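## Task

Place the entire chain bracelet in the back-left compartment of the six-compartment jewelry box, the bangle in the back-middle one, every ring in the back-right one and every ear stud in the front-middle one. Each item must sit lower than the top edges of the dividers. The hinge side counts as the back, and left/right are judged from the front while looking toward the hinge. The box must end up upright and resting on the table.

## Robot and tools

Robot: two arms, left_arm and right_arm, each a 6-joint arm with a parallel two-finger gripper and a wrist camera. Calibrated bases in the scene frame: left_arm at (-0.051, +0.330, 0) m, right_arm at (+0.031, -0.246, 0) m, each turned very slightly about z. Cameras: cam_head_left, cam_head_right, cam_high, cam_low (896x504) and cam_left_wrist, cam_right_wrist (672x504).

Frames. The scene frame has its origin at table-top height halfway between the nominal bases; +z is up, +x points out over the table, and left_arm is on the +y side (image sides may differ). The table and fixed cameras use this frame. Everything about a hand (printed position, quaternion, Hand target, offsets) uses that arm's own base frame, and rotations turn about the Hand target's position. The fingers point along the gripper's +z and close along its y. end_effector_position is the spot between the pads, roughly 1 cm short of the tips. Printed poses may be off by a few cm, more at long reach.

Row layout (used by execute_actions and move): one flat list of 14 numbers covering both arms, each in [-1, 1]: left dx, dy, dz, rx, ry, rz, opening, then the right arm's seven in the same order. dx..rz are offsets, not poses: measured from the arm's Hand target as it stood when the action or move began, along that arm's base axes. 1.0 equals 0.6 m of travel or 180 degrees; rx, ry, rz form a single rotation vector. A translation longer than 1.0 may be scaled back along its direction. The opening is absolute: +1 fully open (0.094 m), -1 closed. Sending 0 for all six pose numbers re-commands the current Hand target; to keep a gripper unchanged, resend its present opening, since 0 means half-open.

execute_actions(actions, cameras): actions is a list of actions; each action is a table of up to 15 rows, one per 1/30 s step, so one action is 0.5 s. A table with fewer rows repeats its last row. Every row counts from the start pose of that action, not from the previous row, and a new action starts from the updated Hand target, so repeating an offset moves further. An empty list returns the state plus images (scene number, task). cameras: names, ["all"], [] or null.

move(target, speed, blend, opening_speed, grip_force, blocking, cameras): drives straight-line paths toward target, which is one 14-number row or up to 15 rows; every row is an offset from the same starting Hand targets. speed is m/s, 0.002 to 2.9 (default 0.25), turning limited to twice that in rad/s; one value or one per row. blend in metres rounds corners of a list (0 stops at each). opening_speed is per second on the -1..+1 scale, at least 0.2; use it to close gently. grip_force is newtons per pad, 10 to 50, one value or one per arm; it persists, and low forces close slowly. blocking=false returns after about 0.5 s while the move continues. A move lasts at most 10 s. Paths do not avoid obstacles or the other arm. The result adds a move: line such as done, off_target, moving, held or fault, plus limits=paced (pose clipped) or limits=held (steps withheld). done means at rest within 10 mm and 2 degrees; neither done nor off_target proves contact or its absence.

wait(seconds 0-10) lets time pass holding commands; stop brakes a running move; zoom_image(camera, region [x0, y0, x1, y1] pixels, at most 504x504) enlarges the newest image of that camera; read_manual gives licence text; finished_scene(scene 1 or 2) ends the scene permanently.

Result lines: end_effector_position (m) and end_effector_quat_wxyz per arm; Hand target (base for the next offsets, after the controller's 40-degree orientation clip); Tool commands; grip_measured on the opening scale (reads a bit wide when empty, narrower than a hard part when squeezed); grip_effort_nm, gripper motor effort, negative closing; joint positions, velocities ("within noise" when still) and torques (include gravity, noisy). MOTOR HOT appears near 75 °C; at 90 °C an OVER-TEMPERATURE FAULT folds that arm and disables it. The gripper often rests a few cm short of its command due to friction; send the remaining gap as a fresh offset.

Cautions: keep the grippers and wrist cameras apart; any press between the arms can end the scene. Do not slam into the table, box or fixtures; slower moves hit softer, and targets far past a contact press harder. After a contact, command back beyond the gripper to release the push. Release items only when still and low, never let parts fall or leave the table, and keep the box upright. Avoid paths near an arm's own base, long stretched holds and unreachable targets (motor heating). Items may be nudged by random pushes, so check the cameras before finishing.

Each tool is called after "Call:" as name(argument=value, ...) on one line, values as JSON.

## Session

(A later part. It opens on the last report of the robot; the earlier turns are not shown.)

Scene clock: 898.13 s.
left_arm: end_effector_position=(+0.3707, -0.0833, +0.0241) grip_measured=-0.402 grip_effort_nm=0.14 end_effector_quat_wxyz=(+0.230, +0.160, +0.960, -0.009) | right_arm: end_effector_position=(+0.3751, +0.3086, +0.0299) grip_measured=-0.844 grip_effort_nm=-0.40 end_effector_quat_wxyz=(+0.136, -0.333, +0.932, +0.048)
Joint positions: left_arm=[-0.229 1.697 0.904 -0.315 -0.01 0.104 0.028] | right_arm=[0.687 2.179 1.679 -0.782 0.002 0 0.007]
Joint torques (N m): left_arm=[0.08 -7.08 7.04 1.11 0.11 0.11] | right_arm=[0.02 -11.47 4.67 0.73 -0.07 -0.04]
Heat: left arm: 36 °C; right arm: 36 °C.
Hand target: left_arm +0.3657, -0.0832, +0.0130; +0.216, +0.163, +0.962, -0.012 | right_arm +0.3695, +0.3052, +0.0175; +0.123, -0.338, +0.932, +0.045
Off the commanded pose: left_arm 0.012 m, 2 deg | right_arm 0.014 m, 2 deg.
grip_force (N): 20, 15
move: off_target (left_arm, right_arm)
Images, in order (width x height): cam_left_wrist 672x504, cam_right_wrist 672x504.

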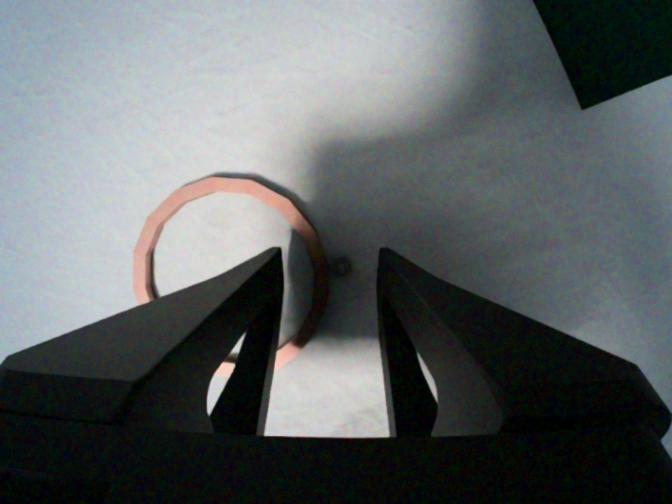

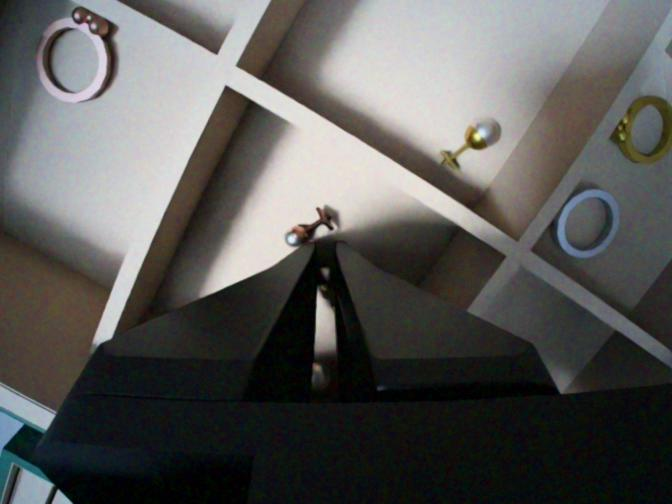

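Call:
move(target=[[0.0017, 0.0047, -0.0117, 0, 0, 0, -0.4, 0.006, 0.004, 0.0167, 0, 0, 0, -0.95], [0.0017, 0.0047, -0.0117, 0, 0, 0, -0.4, 0.006, 0.004, 0.0167, 0, 0, 0, -0.65]], speed=0.05, opening_speed=0.5, cameras=["cam_left_wrist", "cam_right_wrist"])

Scene clock: 914.93 s.
left_arm: end_effector_position=(+0.3733, -0.0821, +0.0199) grip_measured=-0.402 grip_effort_nm=0.14 end_effector_quat_wxyz=(+0.234, +0.161, +0.959, -0.008) | right_arm: end_effector_position=(+0.3768, +0.3075, +0.0308) grip_measured=-0.652 grip_effort_nm=0.10 end_effector_quat_wxyz=(+0.138, -0.333, +0.932, +0.043)
Joint positions: left_arm=[-0.224 1.71 0.896 -0.285 -0.009 0.112 0.028] | right_arm=[0.687 2.179 1.682 -0.783 0.013 -0.002 0.016]
Joint torques (N m): left_arm=[0.55 -6.89 6.6 1.14 0.14 0.09] | right_arm=[-0.03 -11.03 8.92 0.32 -0.2 -0.04]
Heat: left arm: 36 °C; right arm: 37 °C.
Hand target: left_arm +0.3667, -0.0804, +0.0059; +0.217, +0.163, +0.962, -0.012 | right_arm +0.3730, +0.3076, +0.0274; +0.122, -0.338, +0.932, +0.045
Off the commanded pose: left_arm 0.016 m, 2 deg | right_arm 0.005 m, 2 deg.
grip_force (N): 20, 15
move: off_target (left_arm)
Images, in order (width x height): cam_left_wrist 672x504, cam_right_wrist 672x504.

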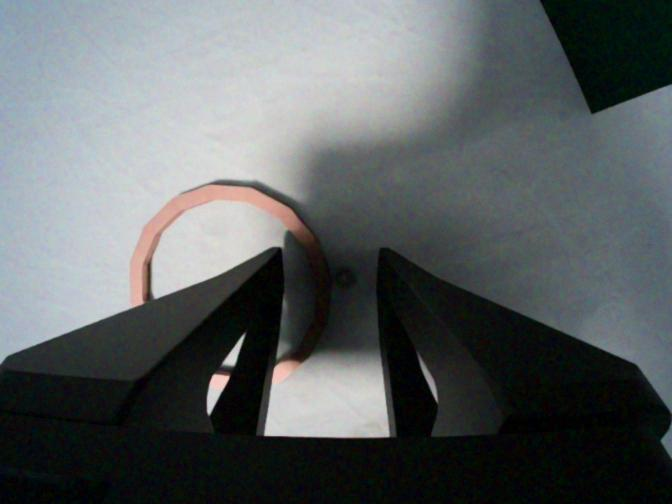

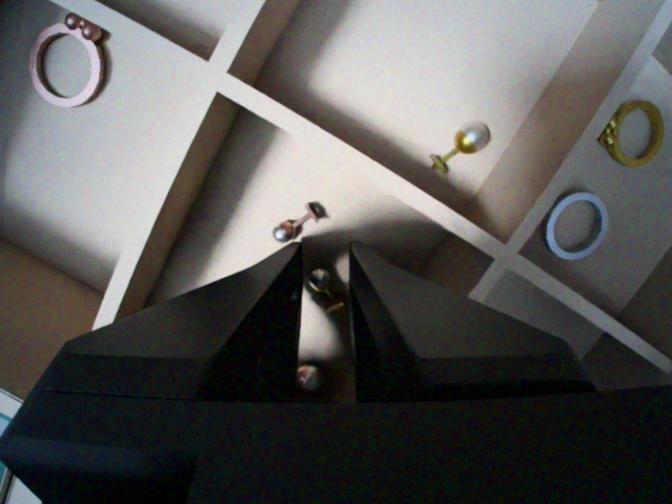

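Call:
move(target=[[0, 0, 0.2167, 0, 0, 0, -0.4, 0, 0, 0.1833, 0, 0, 0, -0.65], [0.2482, -0.3685, 0.1735, -0.0599, -0.005, 0.0061, -0.4, -0.13, -0.4793, 0.171, -0.0293, 0.0795, -0.2202, -0.3]], speed=0.25, blend=[0.02, 0], cameras=["cam_left_wrist", "cam_right_wrist"])

Scene clock: 1036.60 s.
left_arm: end_effector_position=(+0.5148, -0.2993, +0.1276) grip_measured=-0.402 grip_effort_nm=0.14 end_effector_quat_wxyz=(+0.256, +0.135, +0.952, -0.101) | right_arm: end_effector_position=(+0.3028, +0.0211, +0.1224) grip_measured=-0.302 grip_effort_nm=0.08 end_effector_quat_wxyz=(-0.005, +0.003, +1.000, +0.000)
Joint positions: left_arm=[-0.531 2.399 2.331 -0.945 -0.008 -0.247 0.028] | right_arm=[0.066 1.7 1.43 -1.31 0 0.072 0.033]
Joint torques (N m): left_arm=[-0.06 -12.34 11.9 1.04 0.08 -0.07] | right_arm=[-0.05 -11.36 5.27 -0.02 -0.02 -0.03]
Heat: left arm: 34 °C; right arm: 37 °C.
Hand target: left_arm +0.5156, -0.3014, +0.1100; +0.239, +0.133, +0.957, -0.099 | right_arm +0.2951, +0.0201, +0.1301; +0.000, +0.000, +1.000, +0.000
Off the commanded pose: left_arm 0.018 m, 2 deg | right_arm 0.011 m, 1 deg.
grip_force (N): 20, 15
move: off_target (left_arm, right_arm); target 2's new opening was sent with right_arm's hand 0.011 m and 1 deg from that target
Images, in order (width x height): cam_left_wrist 672x504, cam_right_wrist 672x504.

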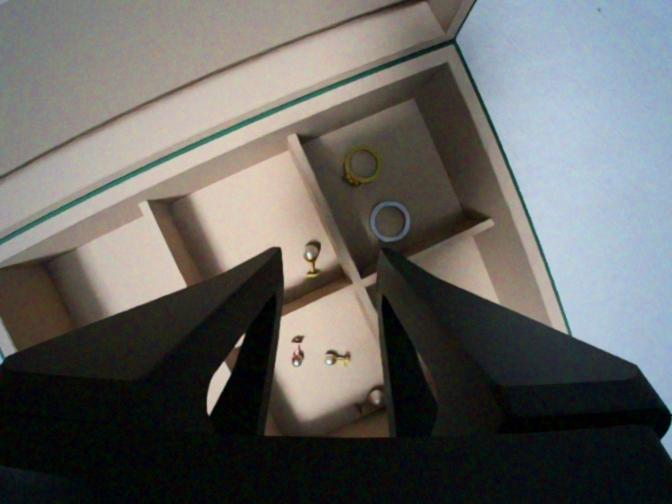

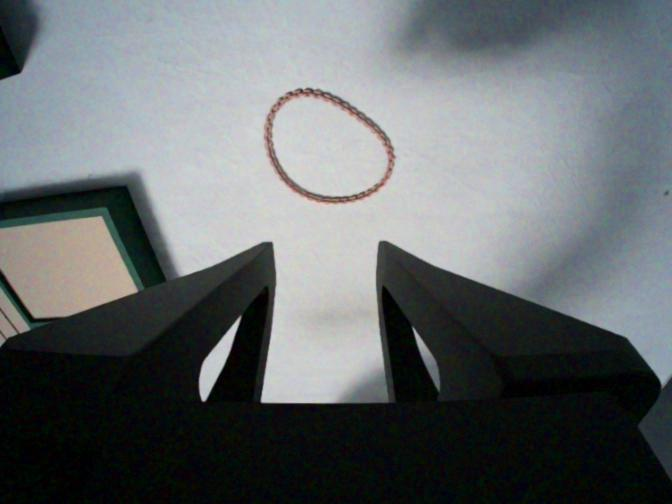

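Call:
zoom_image(camera="cam_right_wrist", region=[240, 60, 420, 230])

Call:
zoom_image(camera="cam_left_wrist", region=[130, 100, 510, 420])

Scaled by 2.800 from the camera's 672x504 image, which has a finer 960x720 frame.

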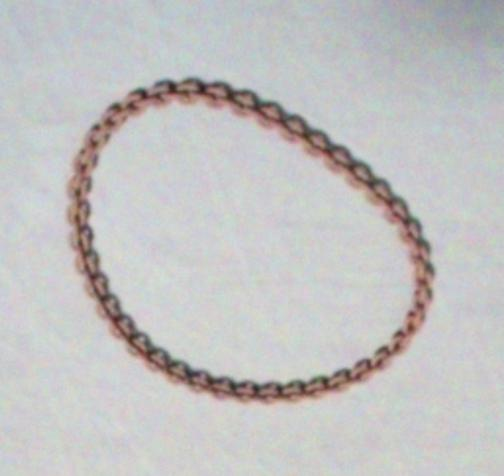

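Scaled by 1.326 from the camera's 672x504 image, which has a finer 960x720 frame.

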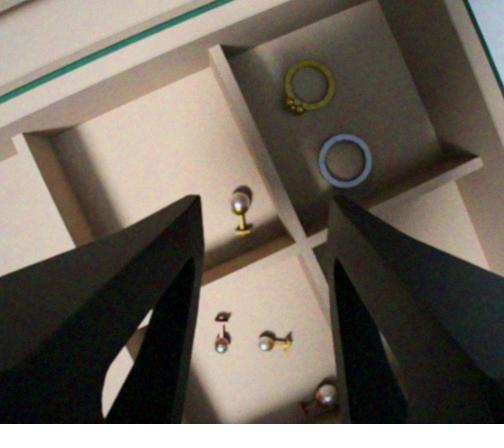

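Call:
move(target=[-0.238, 0.3615, -0.0333, 0.0599, 0.005, -0.0061, -0.4, 0.006, 0.055, -0.1207, 0, 0, 0, -0.4], speed=0.25, cameras=["cam_left_wrist", "cam_right_wrist"])

Scene clock: 1254.67 s.
left_arm: end_effector_position=(+0.3759, -0.0835, +0.0857) grip_measured=-0.402 grip_effort_nm=0.14 end_effector_quat_wxyz=(+0.209, +0.159, +0.965, -0.008) | right_arm: end_effector_position=(+0.2991, +0.0510, +0.0658) grip_measured=-0.398 grip_effort_nm=-0.11 end_effector_quat_wxyz=(+0.006, +0.000, +1.000, +0.001)
Joint positions: left_arm=[-0.226 1.646 1.135 -0.639 -0.01 0.103 0.028] | right_arm=[0.166 1.711 1.215 -1.064 0 0.166 0.028]
Joint torques (N m): left_arm=[-0.1 -11.43 7.25 1.02 0.11 0.09] | right_arm=[0.59 -6.24 5.29 0.35 -0.01 0.1]
Heat: left arm: 41 °C; right arm: 35 °C.
Hand target: left_arm +0.3727, -0.0845, +0.0900; +0.216, +0.163, +0.962, -0.012 | right_arm +0.2987, +0.0530, +0.0577; +0.000, +0.000, +1.000, +0.000
Off the commanded pose: left_arm 0.005 m, 1 deg | right_arm 0.008 m, 1 deg.
grip_force (N): 20, 15
move: done
Images, in order (width x height): cam_left_wrist 672x504, cam_right_wrist 672x504.

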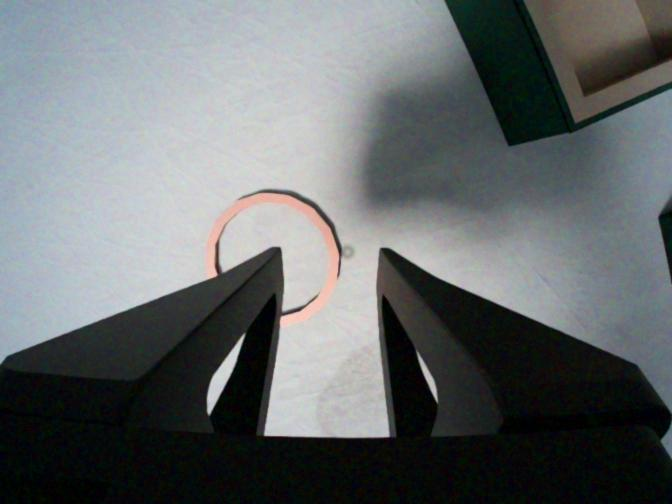

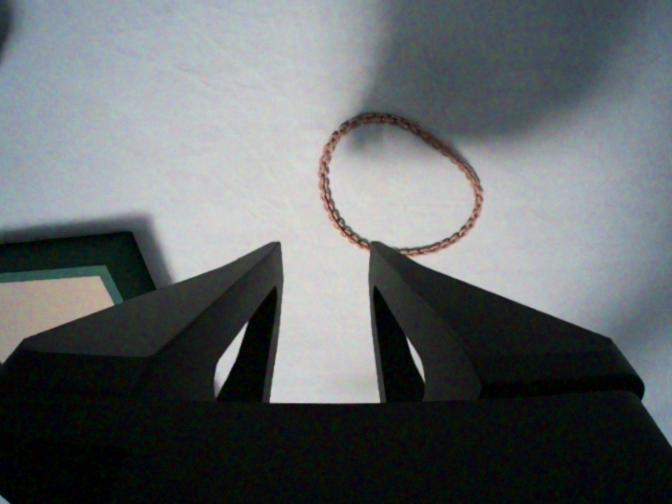

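Call:
move(target=[0, 0, 0, 0, 0, 0, -0.4, 0.0123, 0.004, -0.0783, 0, 0, 0, -0.4], speed=0.1, cameras=["cam_right_wrist"])

Scene clock: 1265.33 s.
left_arm: end_effector_position=(+0.3760, -0.0836, +0.0858) grip_measured=-0.402 grip_effort_nm=0.14 end_effector_quat_wxyz=(+0.209, +0.159, +0.965, -0.008) | right_arm: end_effector_position=(+0.3071, +0.0524, +0.0182) grip_measured=-0.398 grip_effort_nm=-0.11 end_effector_quat_wxyz=(+0.004, +0.002, +1.000, +0.001)
Joint positions: left_arm=[-0.226 1.646 1.135 -0.639 -0.01 0.104 0.028] | right_arm=[0.166 1.804 1.128 -0.886 0 0.169 0.028]
Joint torques (N m): left_arm=[0.01 -11.37 7.36 1.04 0.09 0.11] | right_arm=[0.91 -6.79 5.03 0.35 -0.02 0.09]
Heat: left arm: 39 °C; right arm: 35 °C.
Hand target: left_arm +0.3727, -0.0845, +0.0900; +0.216, +0.163, +0.962, -0.012 | right_arm +0.3060, +0.0554, +0.0107; +0.000, +0.000, +1.000, -0.001
Off the commanded pose: left_arm 0.005 m, 1 deg | right_arm 0.008 m, 0 deg.
grip_force (N): 20, 15
move: done
Images, in order (width x height): cam_right_wrist 672x504.

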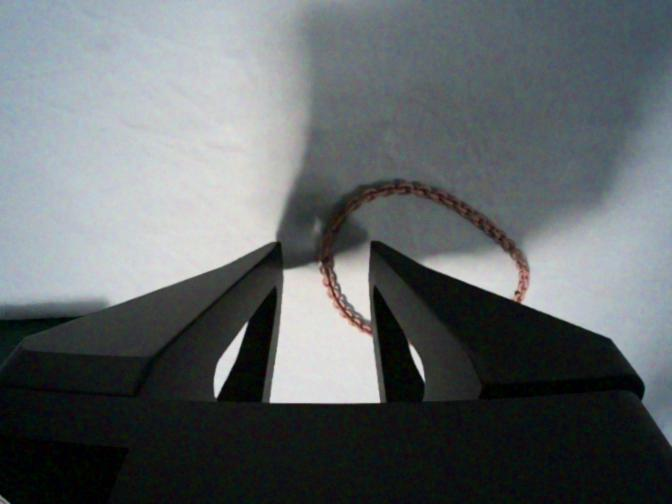

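Call:
move(target=[[0, 0, 0, 0, 0, 0, -0.4, 0, 0, -0.0117, 0, 0, 0, -0.4], [0, 0, 0, 0, 0, 0, -0.4, 0, 0, -0.0117, 0, 0, 0, -1.0]], speed=0.05, grip_force=[20, 20], cameras=["cam_right_wrist"])

Scene clock: 1274.33 s.
left_arm: end_effector_position=(+0.3760, -0.0836, +0.0858) grip_measured=-0.402 grip_effort_nm=0.14 end_effector_quat_wxyz=(+0.209, +0.159, +0.965, -0.008) | right_arm: end_effector_position=(+0.3103, +0.0553, +0.0155) grip_measured=-0.898 grip_effort_nm=-0.46 end_effector_quat_wxyz=(+0.012, +0.000, +1.000, +0.005)
Joint positions: left_arm=[-0.226 1.646 1.135 -0.639 -0.01 0.104 0.028] | right_arm=[0.17 1.807 1.119 -0.858 -0.006 0.169 0.005]
Joint torques (N m): left_arm=[-0.01 -11.38 7.28 1.07 0.1 0.08] | right_arm=[0.59 -6.06 4.46 0.38 0.05 0.09]
Heat: left arm: 38 °C; right arm: 35 °C.
Hand target: left_arm +0.3727, -0.0845, +0.0900; +0.216, +0.163, +0.962, -0.012 | right_arm +0.3060, +0.0555, +0.0037; +0.000, +0.000, +1.000, +0.000
Off the commanded pose: left_arm 0.005 m, 1 deg | right_arm 0.013 m, 1 deg.
grip_force (N): 20, 20
move: off_target (right_arm); target 2's new opening was sent with right_arm's hand 0.012 m and 1 deg from that target
Images, in order (width x height): cam_right_wrist 672x504.

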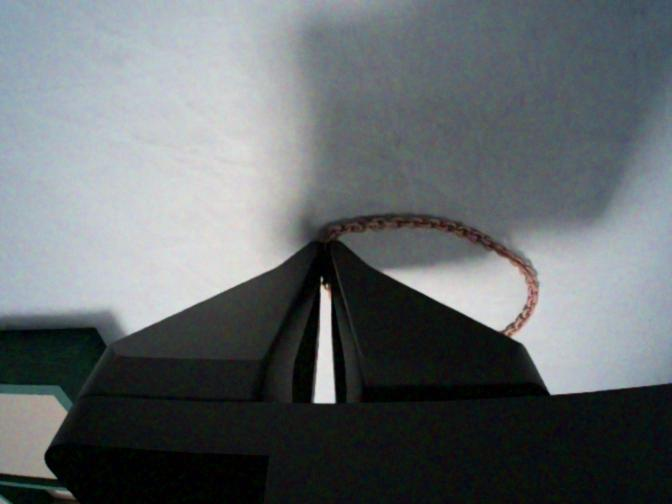

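Call:
move(target=[[0, 0, 0, 0, 0, 0, -0.4, 0, 0, 0.3355, 0.026, -0.067, 0.0766, -1.0], [0, 0, 0, 0, 0, 0, -0.4, 0.2017, 0.5708, 0.335, 0.0791, -0.201, 0.2299, -1.0]], speed=0.2, blend=[0.03, 0], cameras=["cam_right_wrist", "cam_high", "cam_low", "cam_head_left"])

Scene clock: 1297.80 s.
left_arm: end_effector_position=(+0.3760, -0.0836, +0.0858) grip_measured=-0.402 grip_effort_nm=0.14 end_effector_quat_wxyz=(+0.209, +0.159, +0.965, -0.008) | right_arm: end_effector_position=(+0.4236, +0.3953, +0.2084) grip_measured=-0.900 grip_effort_nm=-0.49 end_effector_quat_wxyz=(+0.305, -0.343, +0.880, +0.124)
Joint positions: left_arm=[-0.226 1.646 1.135 -0.639 -0.01 0.104 0.028] | right_arm=[0.747 2.242 2.321 -0.979 -0.008 0.007 0.005]
Joint torques (N m): left_arm=[0.05 -11.37 7.32 1.05 0.08 0.1] | right_arm=[0.13 -10.81 10.99 1.09 0.05 -0.04]
Heat: left arm: 37 °C; right arm: 34 °C.
Hand target: left_arm +0.3727, -0.0845, +0.0900; +0.216, +0.163, +0.962, -0.012 | right_arm +0.4271, +0.3980, +0.2045; +0.303, -0.346, +0.880, +0.119
Off the commanded pose: left_arm 0.005 m, 1 deg | right_arm 0.006 m, 1 deg.
grip_force (N): 20, 20
move: done
Images, in order (width x height): cam_head_left 896x504, cam_high 896x504, cam_low 896x504, cam_right_wrist 672x504.

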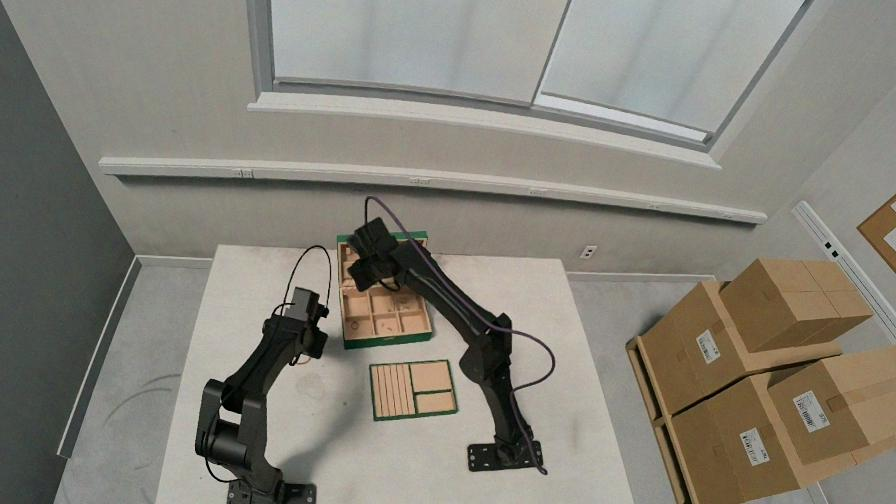

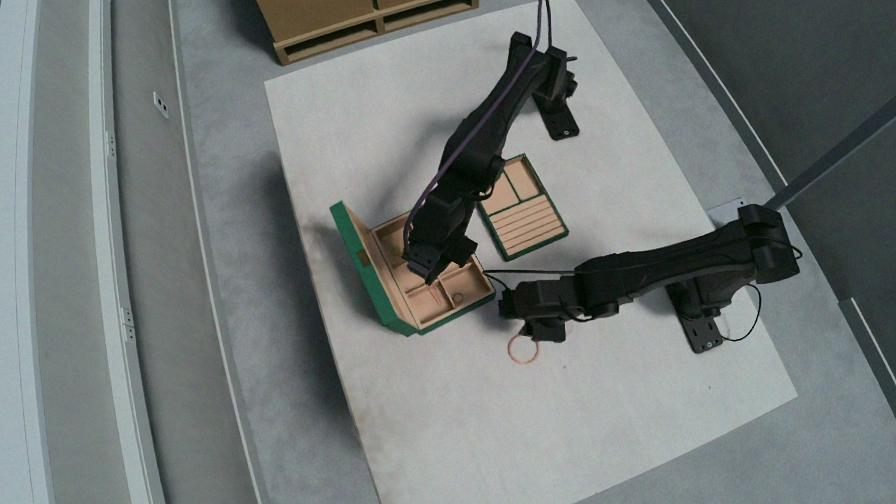

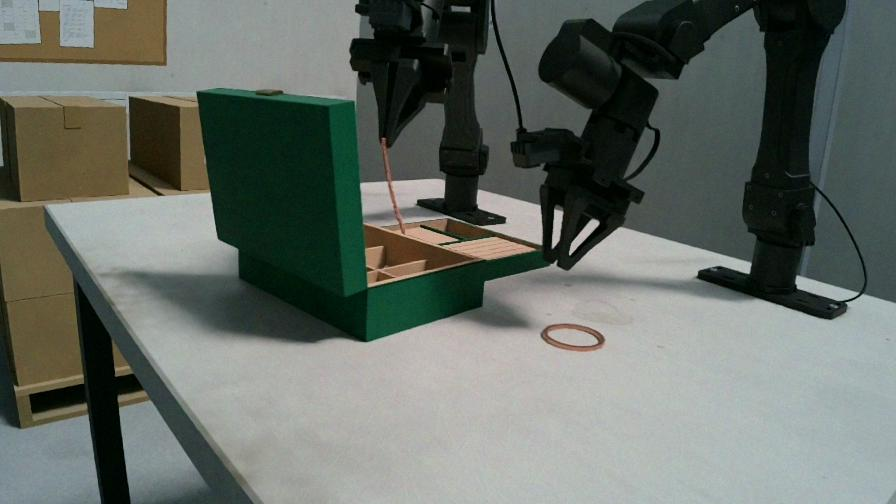

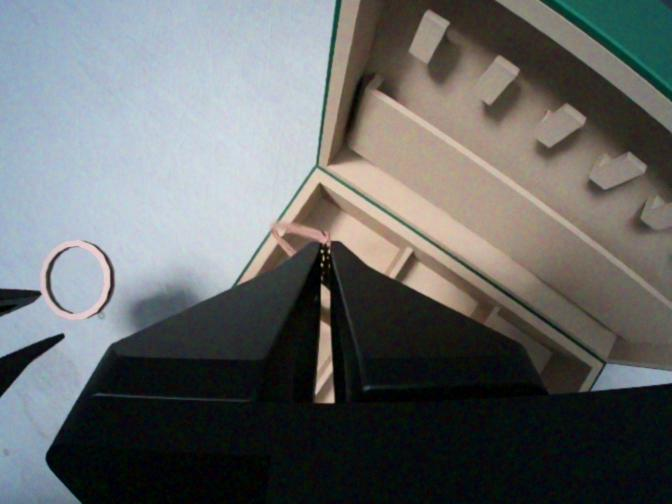

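Call:
wait(seconds=1.0, cameras=["cam_right_wrist", "cam_low"])

Scene clock: 1310.60 s.
left_arm: end_effector_position=(+0.3760, -0.0836, +0.0858) grip_measured=-0.402 grip_effort_nm=0.14 end_effector_quat_wxyz=(+0.209, +0.159, +0.965, -0.008) | right_arm: end_effector_position=(+0.4234, +0.3951, +0.2082) grip_measured=-0.900 grip_effort_nm=-0.49 end_effector_quat_wxyz=(+0.304, -0.343, +0.880, +0.124)
Joint positions: left_arm=[-0.226 1.646 1.135 -0.639 -0.01 0.104 0.028] | right_arm=[0.747 2.242 2.321 -0.98 -0.008 0.006 0.005]
Joint torques (N m): left_arm=[-0.1 -11.4 7.2 1.06 0.07 0.11] | right_arm=[0.13 -10.85 10.95 1.1 0.04 -0.05]
Heat: left arm: 36 °C; right arm: 36 °C.
Hand target: left_arm +0.3727, -0.0845, +0.0900; +0.216, +0.163, +0.962, -0.012 | right_arm +0.4270, +0.3980, +0.2045; +0.303, -0.346, +0.880, +0.119
Tool commands: left_gripper/opening=-0.4 right_gripper/opening=-1.0
Off the commanded pose: left_arm 0.005 m, 1 deg | right_arm 0.006 m, 1 deg.
grip_force (N): 20, 20
wait: 1.00 s; at rest from the start
Images, in order (width x height): cam_low 896x504, cam_right_wrist 672x504.

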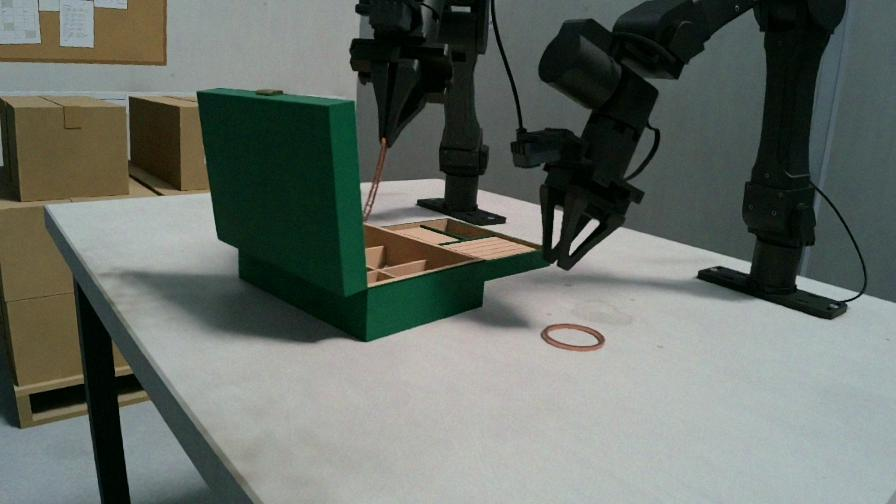

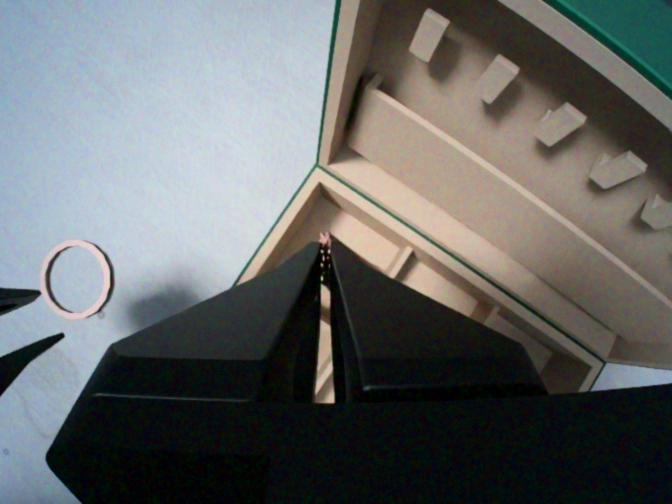

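Call:
move(target=[[0, 0, 0, 0, 0, 0, -0.4, 0.011, 0.0117, -0.1167, 0, 0, 0, -1.0]], speed=0.08, cameras=["cam_right_wrist", "cam_high"])

Scene clock: 1335.80 s.
left_arm: end_effector_position=(+0.3760, -0.0836, +0.0858) grip_measured=-0.402 grip_effort_nm=0.14 end_effector_quat_wxyz=(+0.209, +0.159, +0.965, -0.008) | right_arm: end_effector_position=(+0.4324, +0.4032, +0.1447) grip_measured=-0.900 grip_effort_nm=-0.49 end_effector_quat_wxyz=(+0.304, -0.343, +0.880, +0.124)
Joint positions: left_arm=[-0.226 1.646 1.135 -0.639 -0.01 0.104 0.028] | right_arm=[0.747 2.242 2.065 -0.725 -0.007 0.006 0.005]
Joint torques (N m): left_arm=[0.03 -11.36 7.35 1.02 0.08 0.12] | right_arm=[0.25 -12.51 6.49 1.43 0.06 -0.03]
Heat: left arm: 36 °C; right arm: 38 °C.
Hand target: left_arm +0.3727, -0.0845, +0.0900; +0.216, +0.163, +0.962, -0.012 | right_arm +0.4337, +0.4050, +0.1345; +0.303, -0.346, +0.880, +0.119
Off the commanded pose: left_arm 0.005 m, 1 deg | right_arm 0.011 m, 1 deg.
grip_force (N): 20, 20
move: off_target (right_arm)
Images, in order (width x height): cam_high 896x504, cam_right_wrist 672x504.

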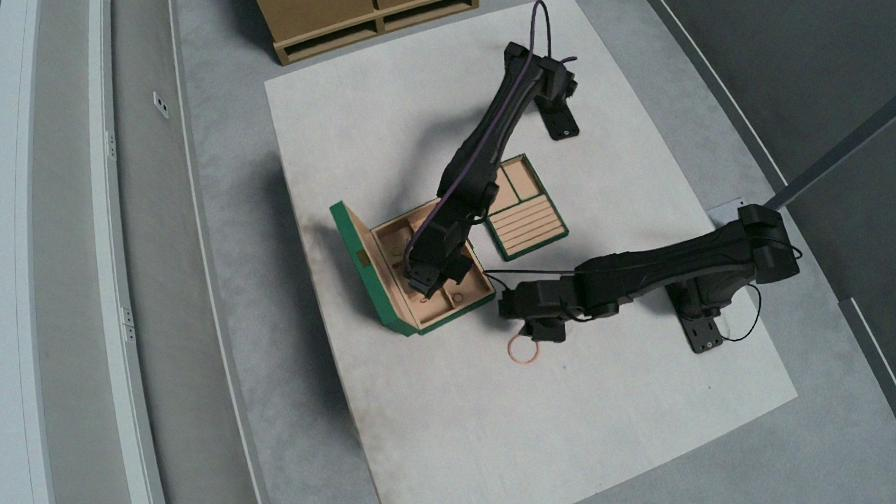

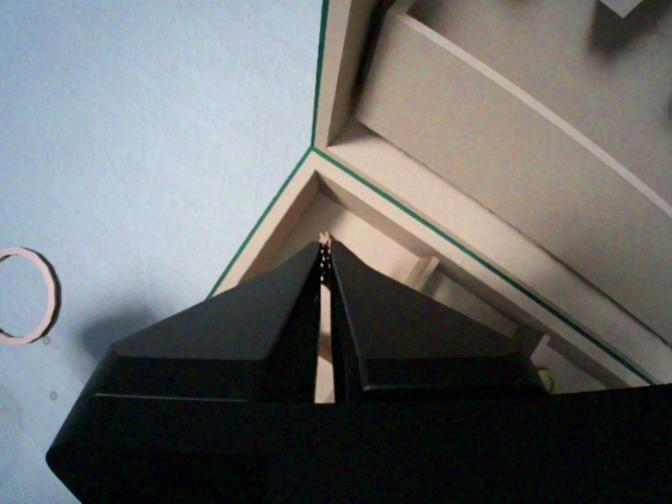

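Call:
execute_actions(actions=[])

Scene clock: 1357.47 s.
left_arm: end_effector_position=(+0.3760, -0.0836, +0.0858) grip_measured=-0.402 grip_effort_nm=0.14 end_effector_quat_wxyz=(+0.209, +0.159, +0.965, -0.008) | right_arm: end_effector_position=(+0.4325, +0.4033, +0.1448) grip_measured=-0.900 grip_effort_nm=-0.49 end_effector_quat_wxyz=(+0.304, -0.343, +0.880, +0.124)
Joint positions: left_arm=[-0.226 1.646 1.135 -0.639 -0.01 0.104 0.028] | right_arm=[0.747 2.242 2.065 -0.724 -0.007 0.006 0.005]
Joint velocities: within noise
Joint torques (N m): left_arm=[-0.16 -11.44 7.32 1.04 0.08 0.08] | right_arm=[0.27 -12.46 6.49 1.44 0.04 -0.05]
Heat: left arm: 36 °C; right arm: 41 °C.
Hand target: left_arm +0.3727, -0.0845, +0.0900; +0.216, +0.163, +0.962, -0.012 | right_arm +0.4337, +0.4050, +0.1345; +0.303, -0.346, +0.880, +0.119
Tool commands: left_gripper/opening=-0.4 right_gripper/opening=-1.0
Off the commanded pose: left_arm 0.005 m, 1 deg | right_arm 0.011 m, 1 deg.
grip_force (N): 20, 20

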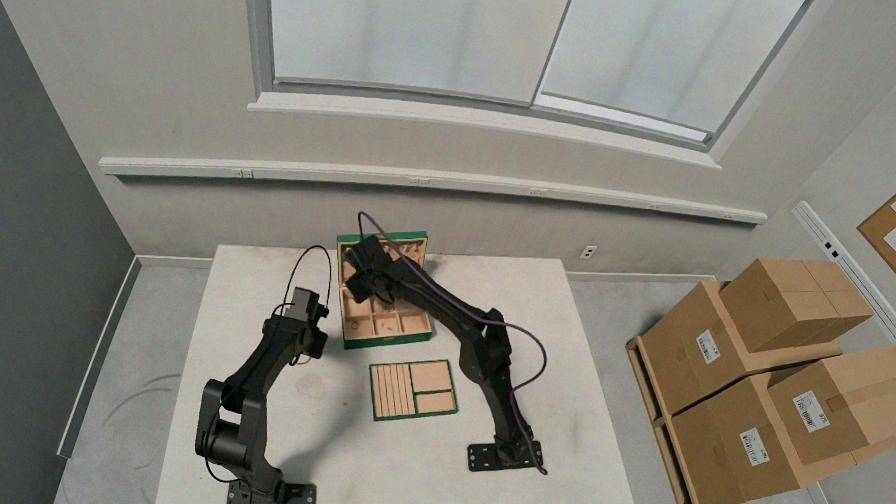

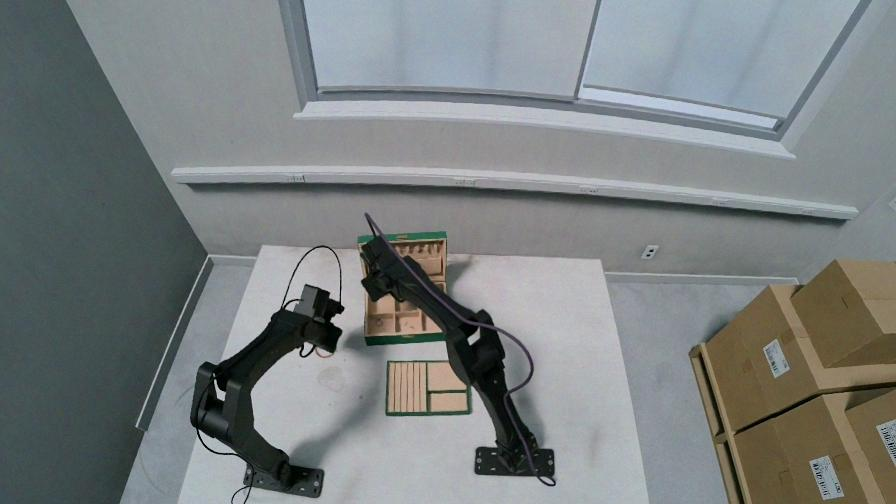

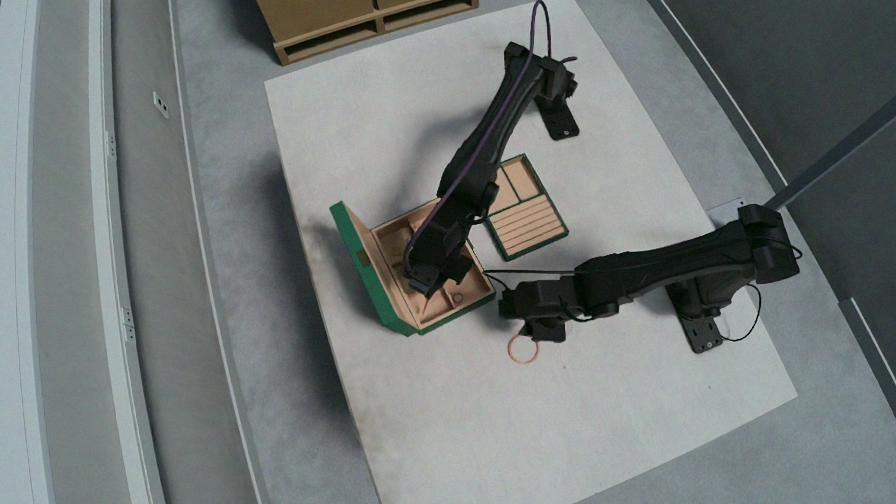

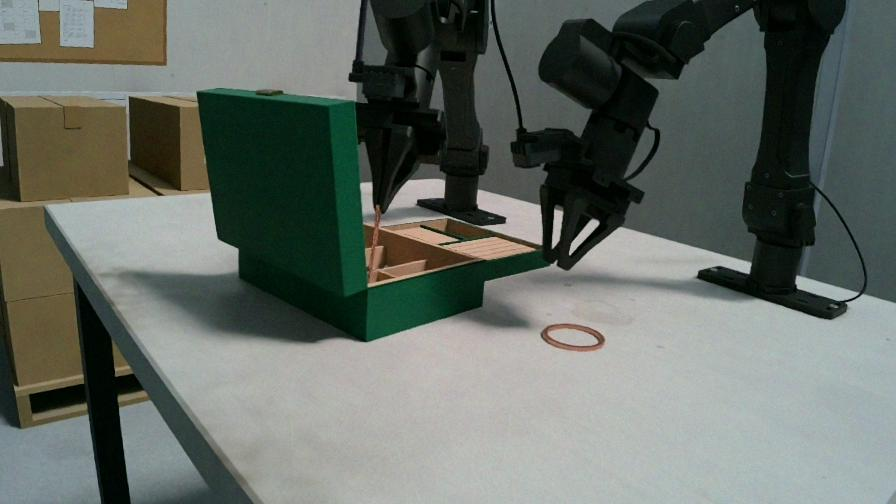

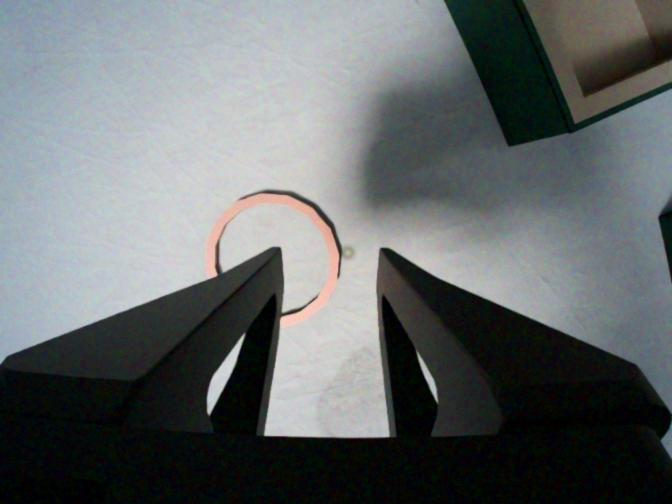

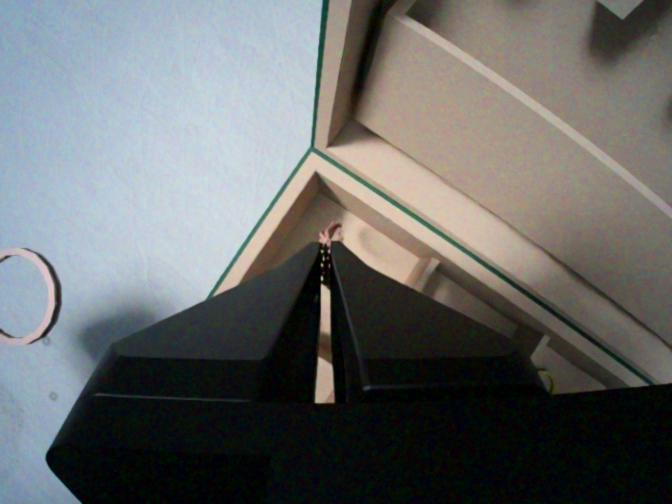

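Call:
zoom_image(camera="cam_right_wrist", region=[200, 130, 560, 400])

Call:
zoom_image(camera="cam_low", region=[330, 170, 490, 310])

Scaled by 1.400 from the camera's 672x504 image, which has a finer 960x720 frame.

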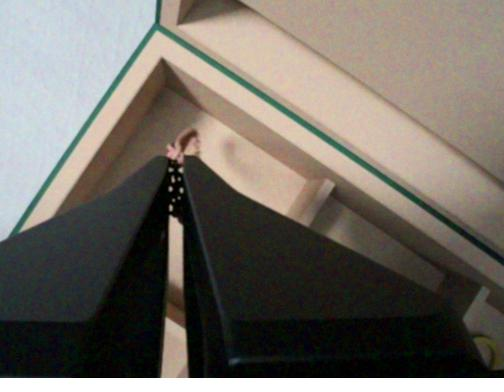

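Scaled by 3.150 from the camera's 896x504 image, which has a finer 1280x720 frame.

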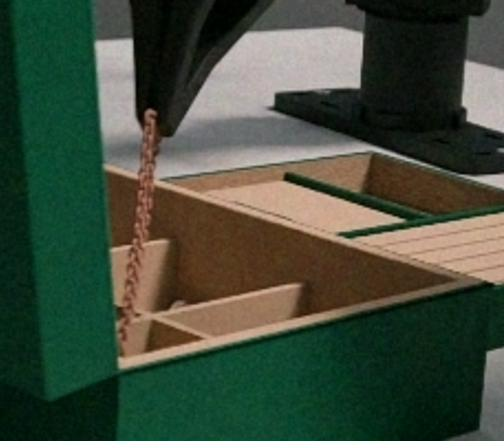

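Call:
move(target=[-0.1167, 0.05, 0.0667, 0, 0, 0, -0.4, 0, 0, 0, -0.1126, -0.1048, 0.1974, -1.0], speed=0.2, cameras=["cam_right_wrist", "cam_low"])

Scene clock: 1398.47 s.
left_arm: end_effector_position=(+0.3106, -0.0556, +0.1313) grip_measured=-0.402 grip_effort_nm=0.14 end_effector_quat_wxyz=(+0.221, +0.162, +0.962, -0.007) | right_arm: end_effector_position=(+0.4330, +0.4029, +0.1450) grip_measured=-0.900 grip_effort_nm=-0.49 end_effector_quat_wxyz=(-0.329, +0.654, -0.682, +0.004)
Joint positions: left_arm=[-0.174 1.325 1.017 -0.816 0.01 0.156 0.028] | right_arm=[0.747 2.242 2.065 -0.723 -0.003 -0.781 0.005]
Joint torques (N m): left_arm=[0.54 -7.94 7.68 0.88 0.16 0.12] | right_arm=[0.23 -12.49 6.56 1.43 -0.01 -0.03]
Heat: left arm: 36 °C; right arm: 42 °C.
Hand target: left_arm +0.3027, -0.0546, +0.1300; +0.216, +0.164, +0.962, -0.012 | right_arm +0.4336, +0.4051, +0.1345; -0.326, +0.657, -0.680, +0.006
Off the commanded pose: left_arm 0.008 m, 1 deg | right_arm 0.011 m, 1 deg.
grip_force (N): 20, 20
move: off_target (right_arm)
Images, in order (width x height): cam_low 896x504, cam_right_wrist 672x504.

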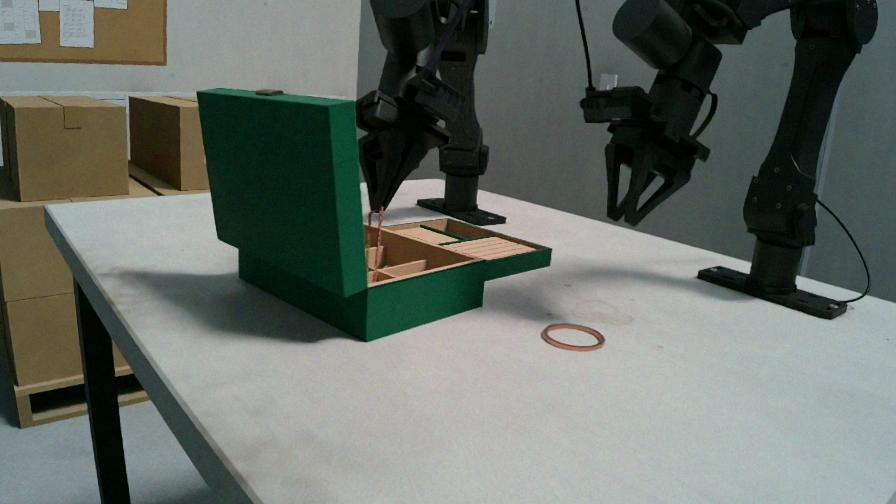

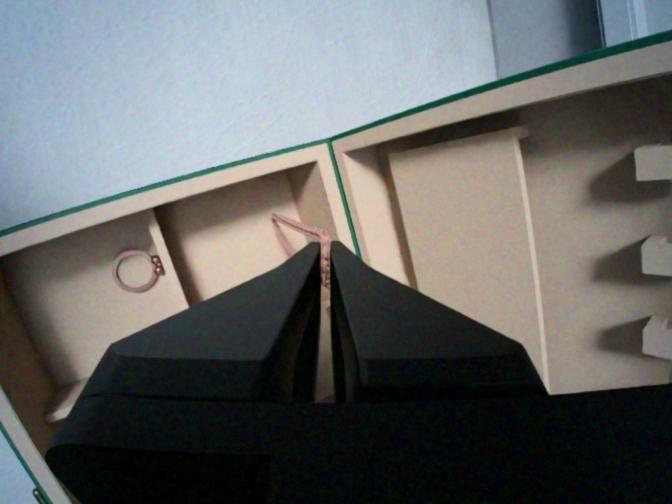

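Call:
move(target=[0, 0, 0, 0, 0, 0, -0.4, -0.015, -0.011, -0.1492, 0, 0, 0, -1.0], speed=0.07, cameras=["cam_right_wrist", "cam_low", "cam_high"])

Scene clock: 1437.50 s.
left_arm: end_effector_position=(+0.3106, -0.0556, +0.1313) grip_measured=-0.402 grip_effort_nm=0.14 end_effector_quat_wxyz=(+0.221, +0.162, +0.962, -0.007) | right_arm: end_effector_position=(+0.4272, +0.3970, +0.0593) grip_measured=-0.900 grip_effort_nm=-0.49 end_effector_quat_wxyz=(-0.332, +0.653, -0.681, +0.005)
Joint positions: left_arm=[-0.174 1.325 1.017 -0.816 0.01 0.156 0.028] | right_arm=[0.747 2.242 1.717 -0.368 -0.001 -0.782 0.005]
Joint torques (N m): left_arm=[0.47 -8.06 7.57 0.85 0.15 0.09] | right_arm=[0.43 -11.7 6.27 1.46 -0.02 0]
Heat: left arm: 35 °C; right arm: 42 °C.
Hand target: left_arm +0.3028, -0.0546, +0.1300; +0.217, +0.163, +0.962, -0.012 | right_arm +0.4247, +0.3985, +0.0450; -0.326, +0.657, -0.680, +0.005
Off the commanded pose: left_arm 0.008 m, 1 deg | right_arm 0.015 m, 1 deg.
grip_force (N): 20, 20
move: off_target (right_arm)
Images, in order (width x height): cam_high 896x504, cam_low 896x504, cam_right_wrist 672x504.

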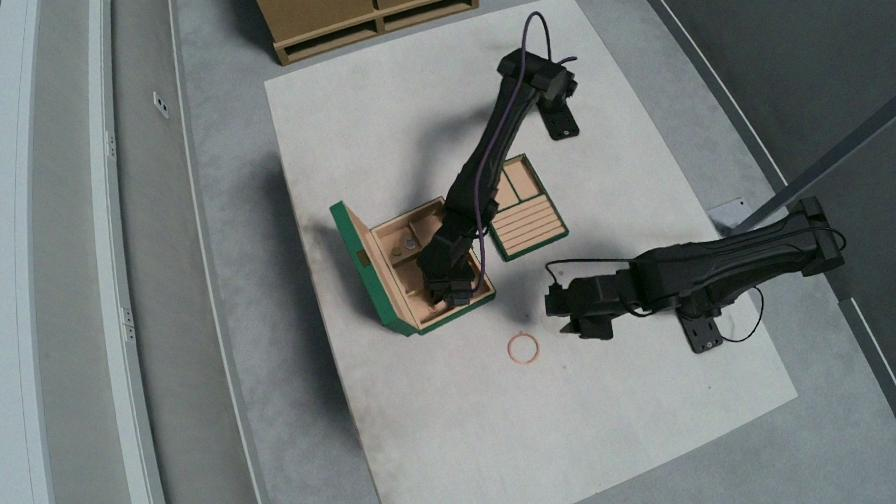

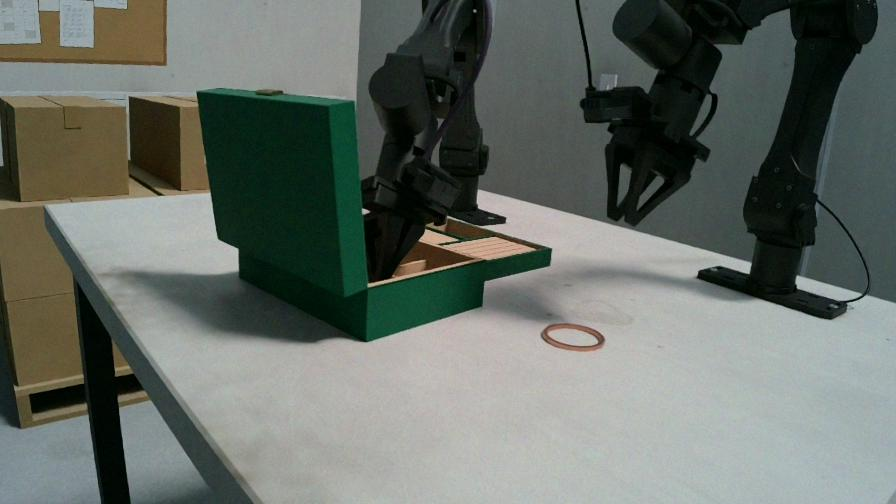

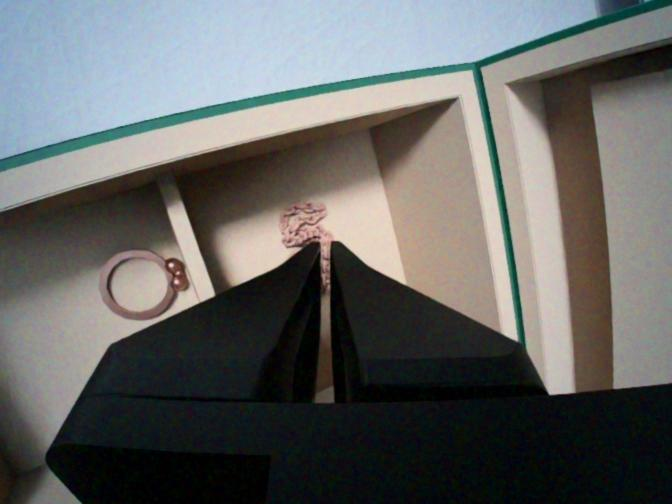

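Call:
move(target=[[0, 0, 0, 0, 0, 0, -0.4, 0, 0, -0.03, 0, 0, 0, -1.0], [0, 0, 0, 0, 0, 0, -0.4, 0, 0, -0.03, 0, 0, 0, -0.55]], speed=0.06, opening_speed=0.4, cameras=["cam_right_wrist", "cam_low"])

Scene clock: 1446.67 s.
left_arm: end_effector_position=(+0.3106, -0.0556, +0.1313) grip_measured=-0.402 grip_effort_nm=0.14 end_effector_quat_wxyz=(+0.221, +0.162, +0.962, -0.007) | right_arm: end_effector_position=(+0.4326, +0.3985, +0.0499) grip_measured=-0.552 grip_effort_nm=0.10 end_effector_quat_wxyz=(-0.346, +0.648, -0.678, +0.013)
Joint positions: left_arm=[-0.174 1.325 1.017 -0.816 0.01 0.156 0.028] | right_arm=[0.747 2.256 1.681 -0.288 0.013 -0.784 0.021]
Joint torques (N m): left_arm=[0.57 -7.98 7.64 0.85 0.13 0.06] | right_arm=[0.47 -10.95 6.28 1.27 -0.18 0.02]
Heat: left arm: 35 °C; right arm: 41 °C.
Hand target: left_arm +0.3028, -0.0546, +0.1300; +0.217, +0.163, +0.962, -0.012 | right_arm +0.4246, +0.3984, +0.0269; -0.326, +0.657, -0.680, +0.006
Off the commanded pose: left_arm 0.008 m, 1 deg | right_arm 0.024 m, 3 deg.
grip_force (N): 20, 20
move: off_target (right_arm); target 2's new opening was sent with right_arm's hand 0.020 m and 1 deg from that target
Images, in order (width x height): cam_low 896x504, cam_right_wrist 672x504.

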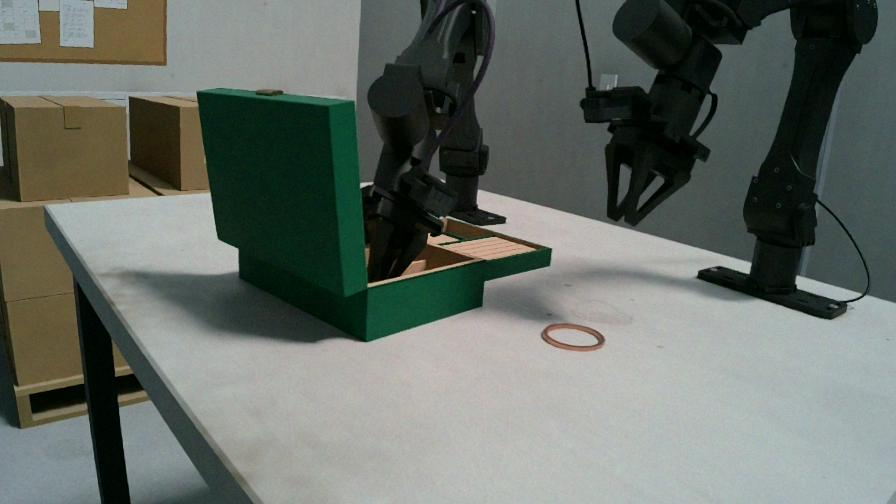

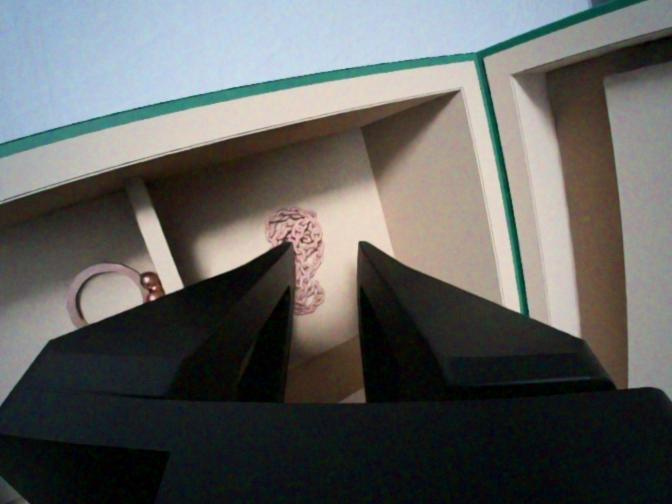

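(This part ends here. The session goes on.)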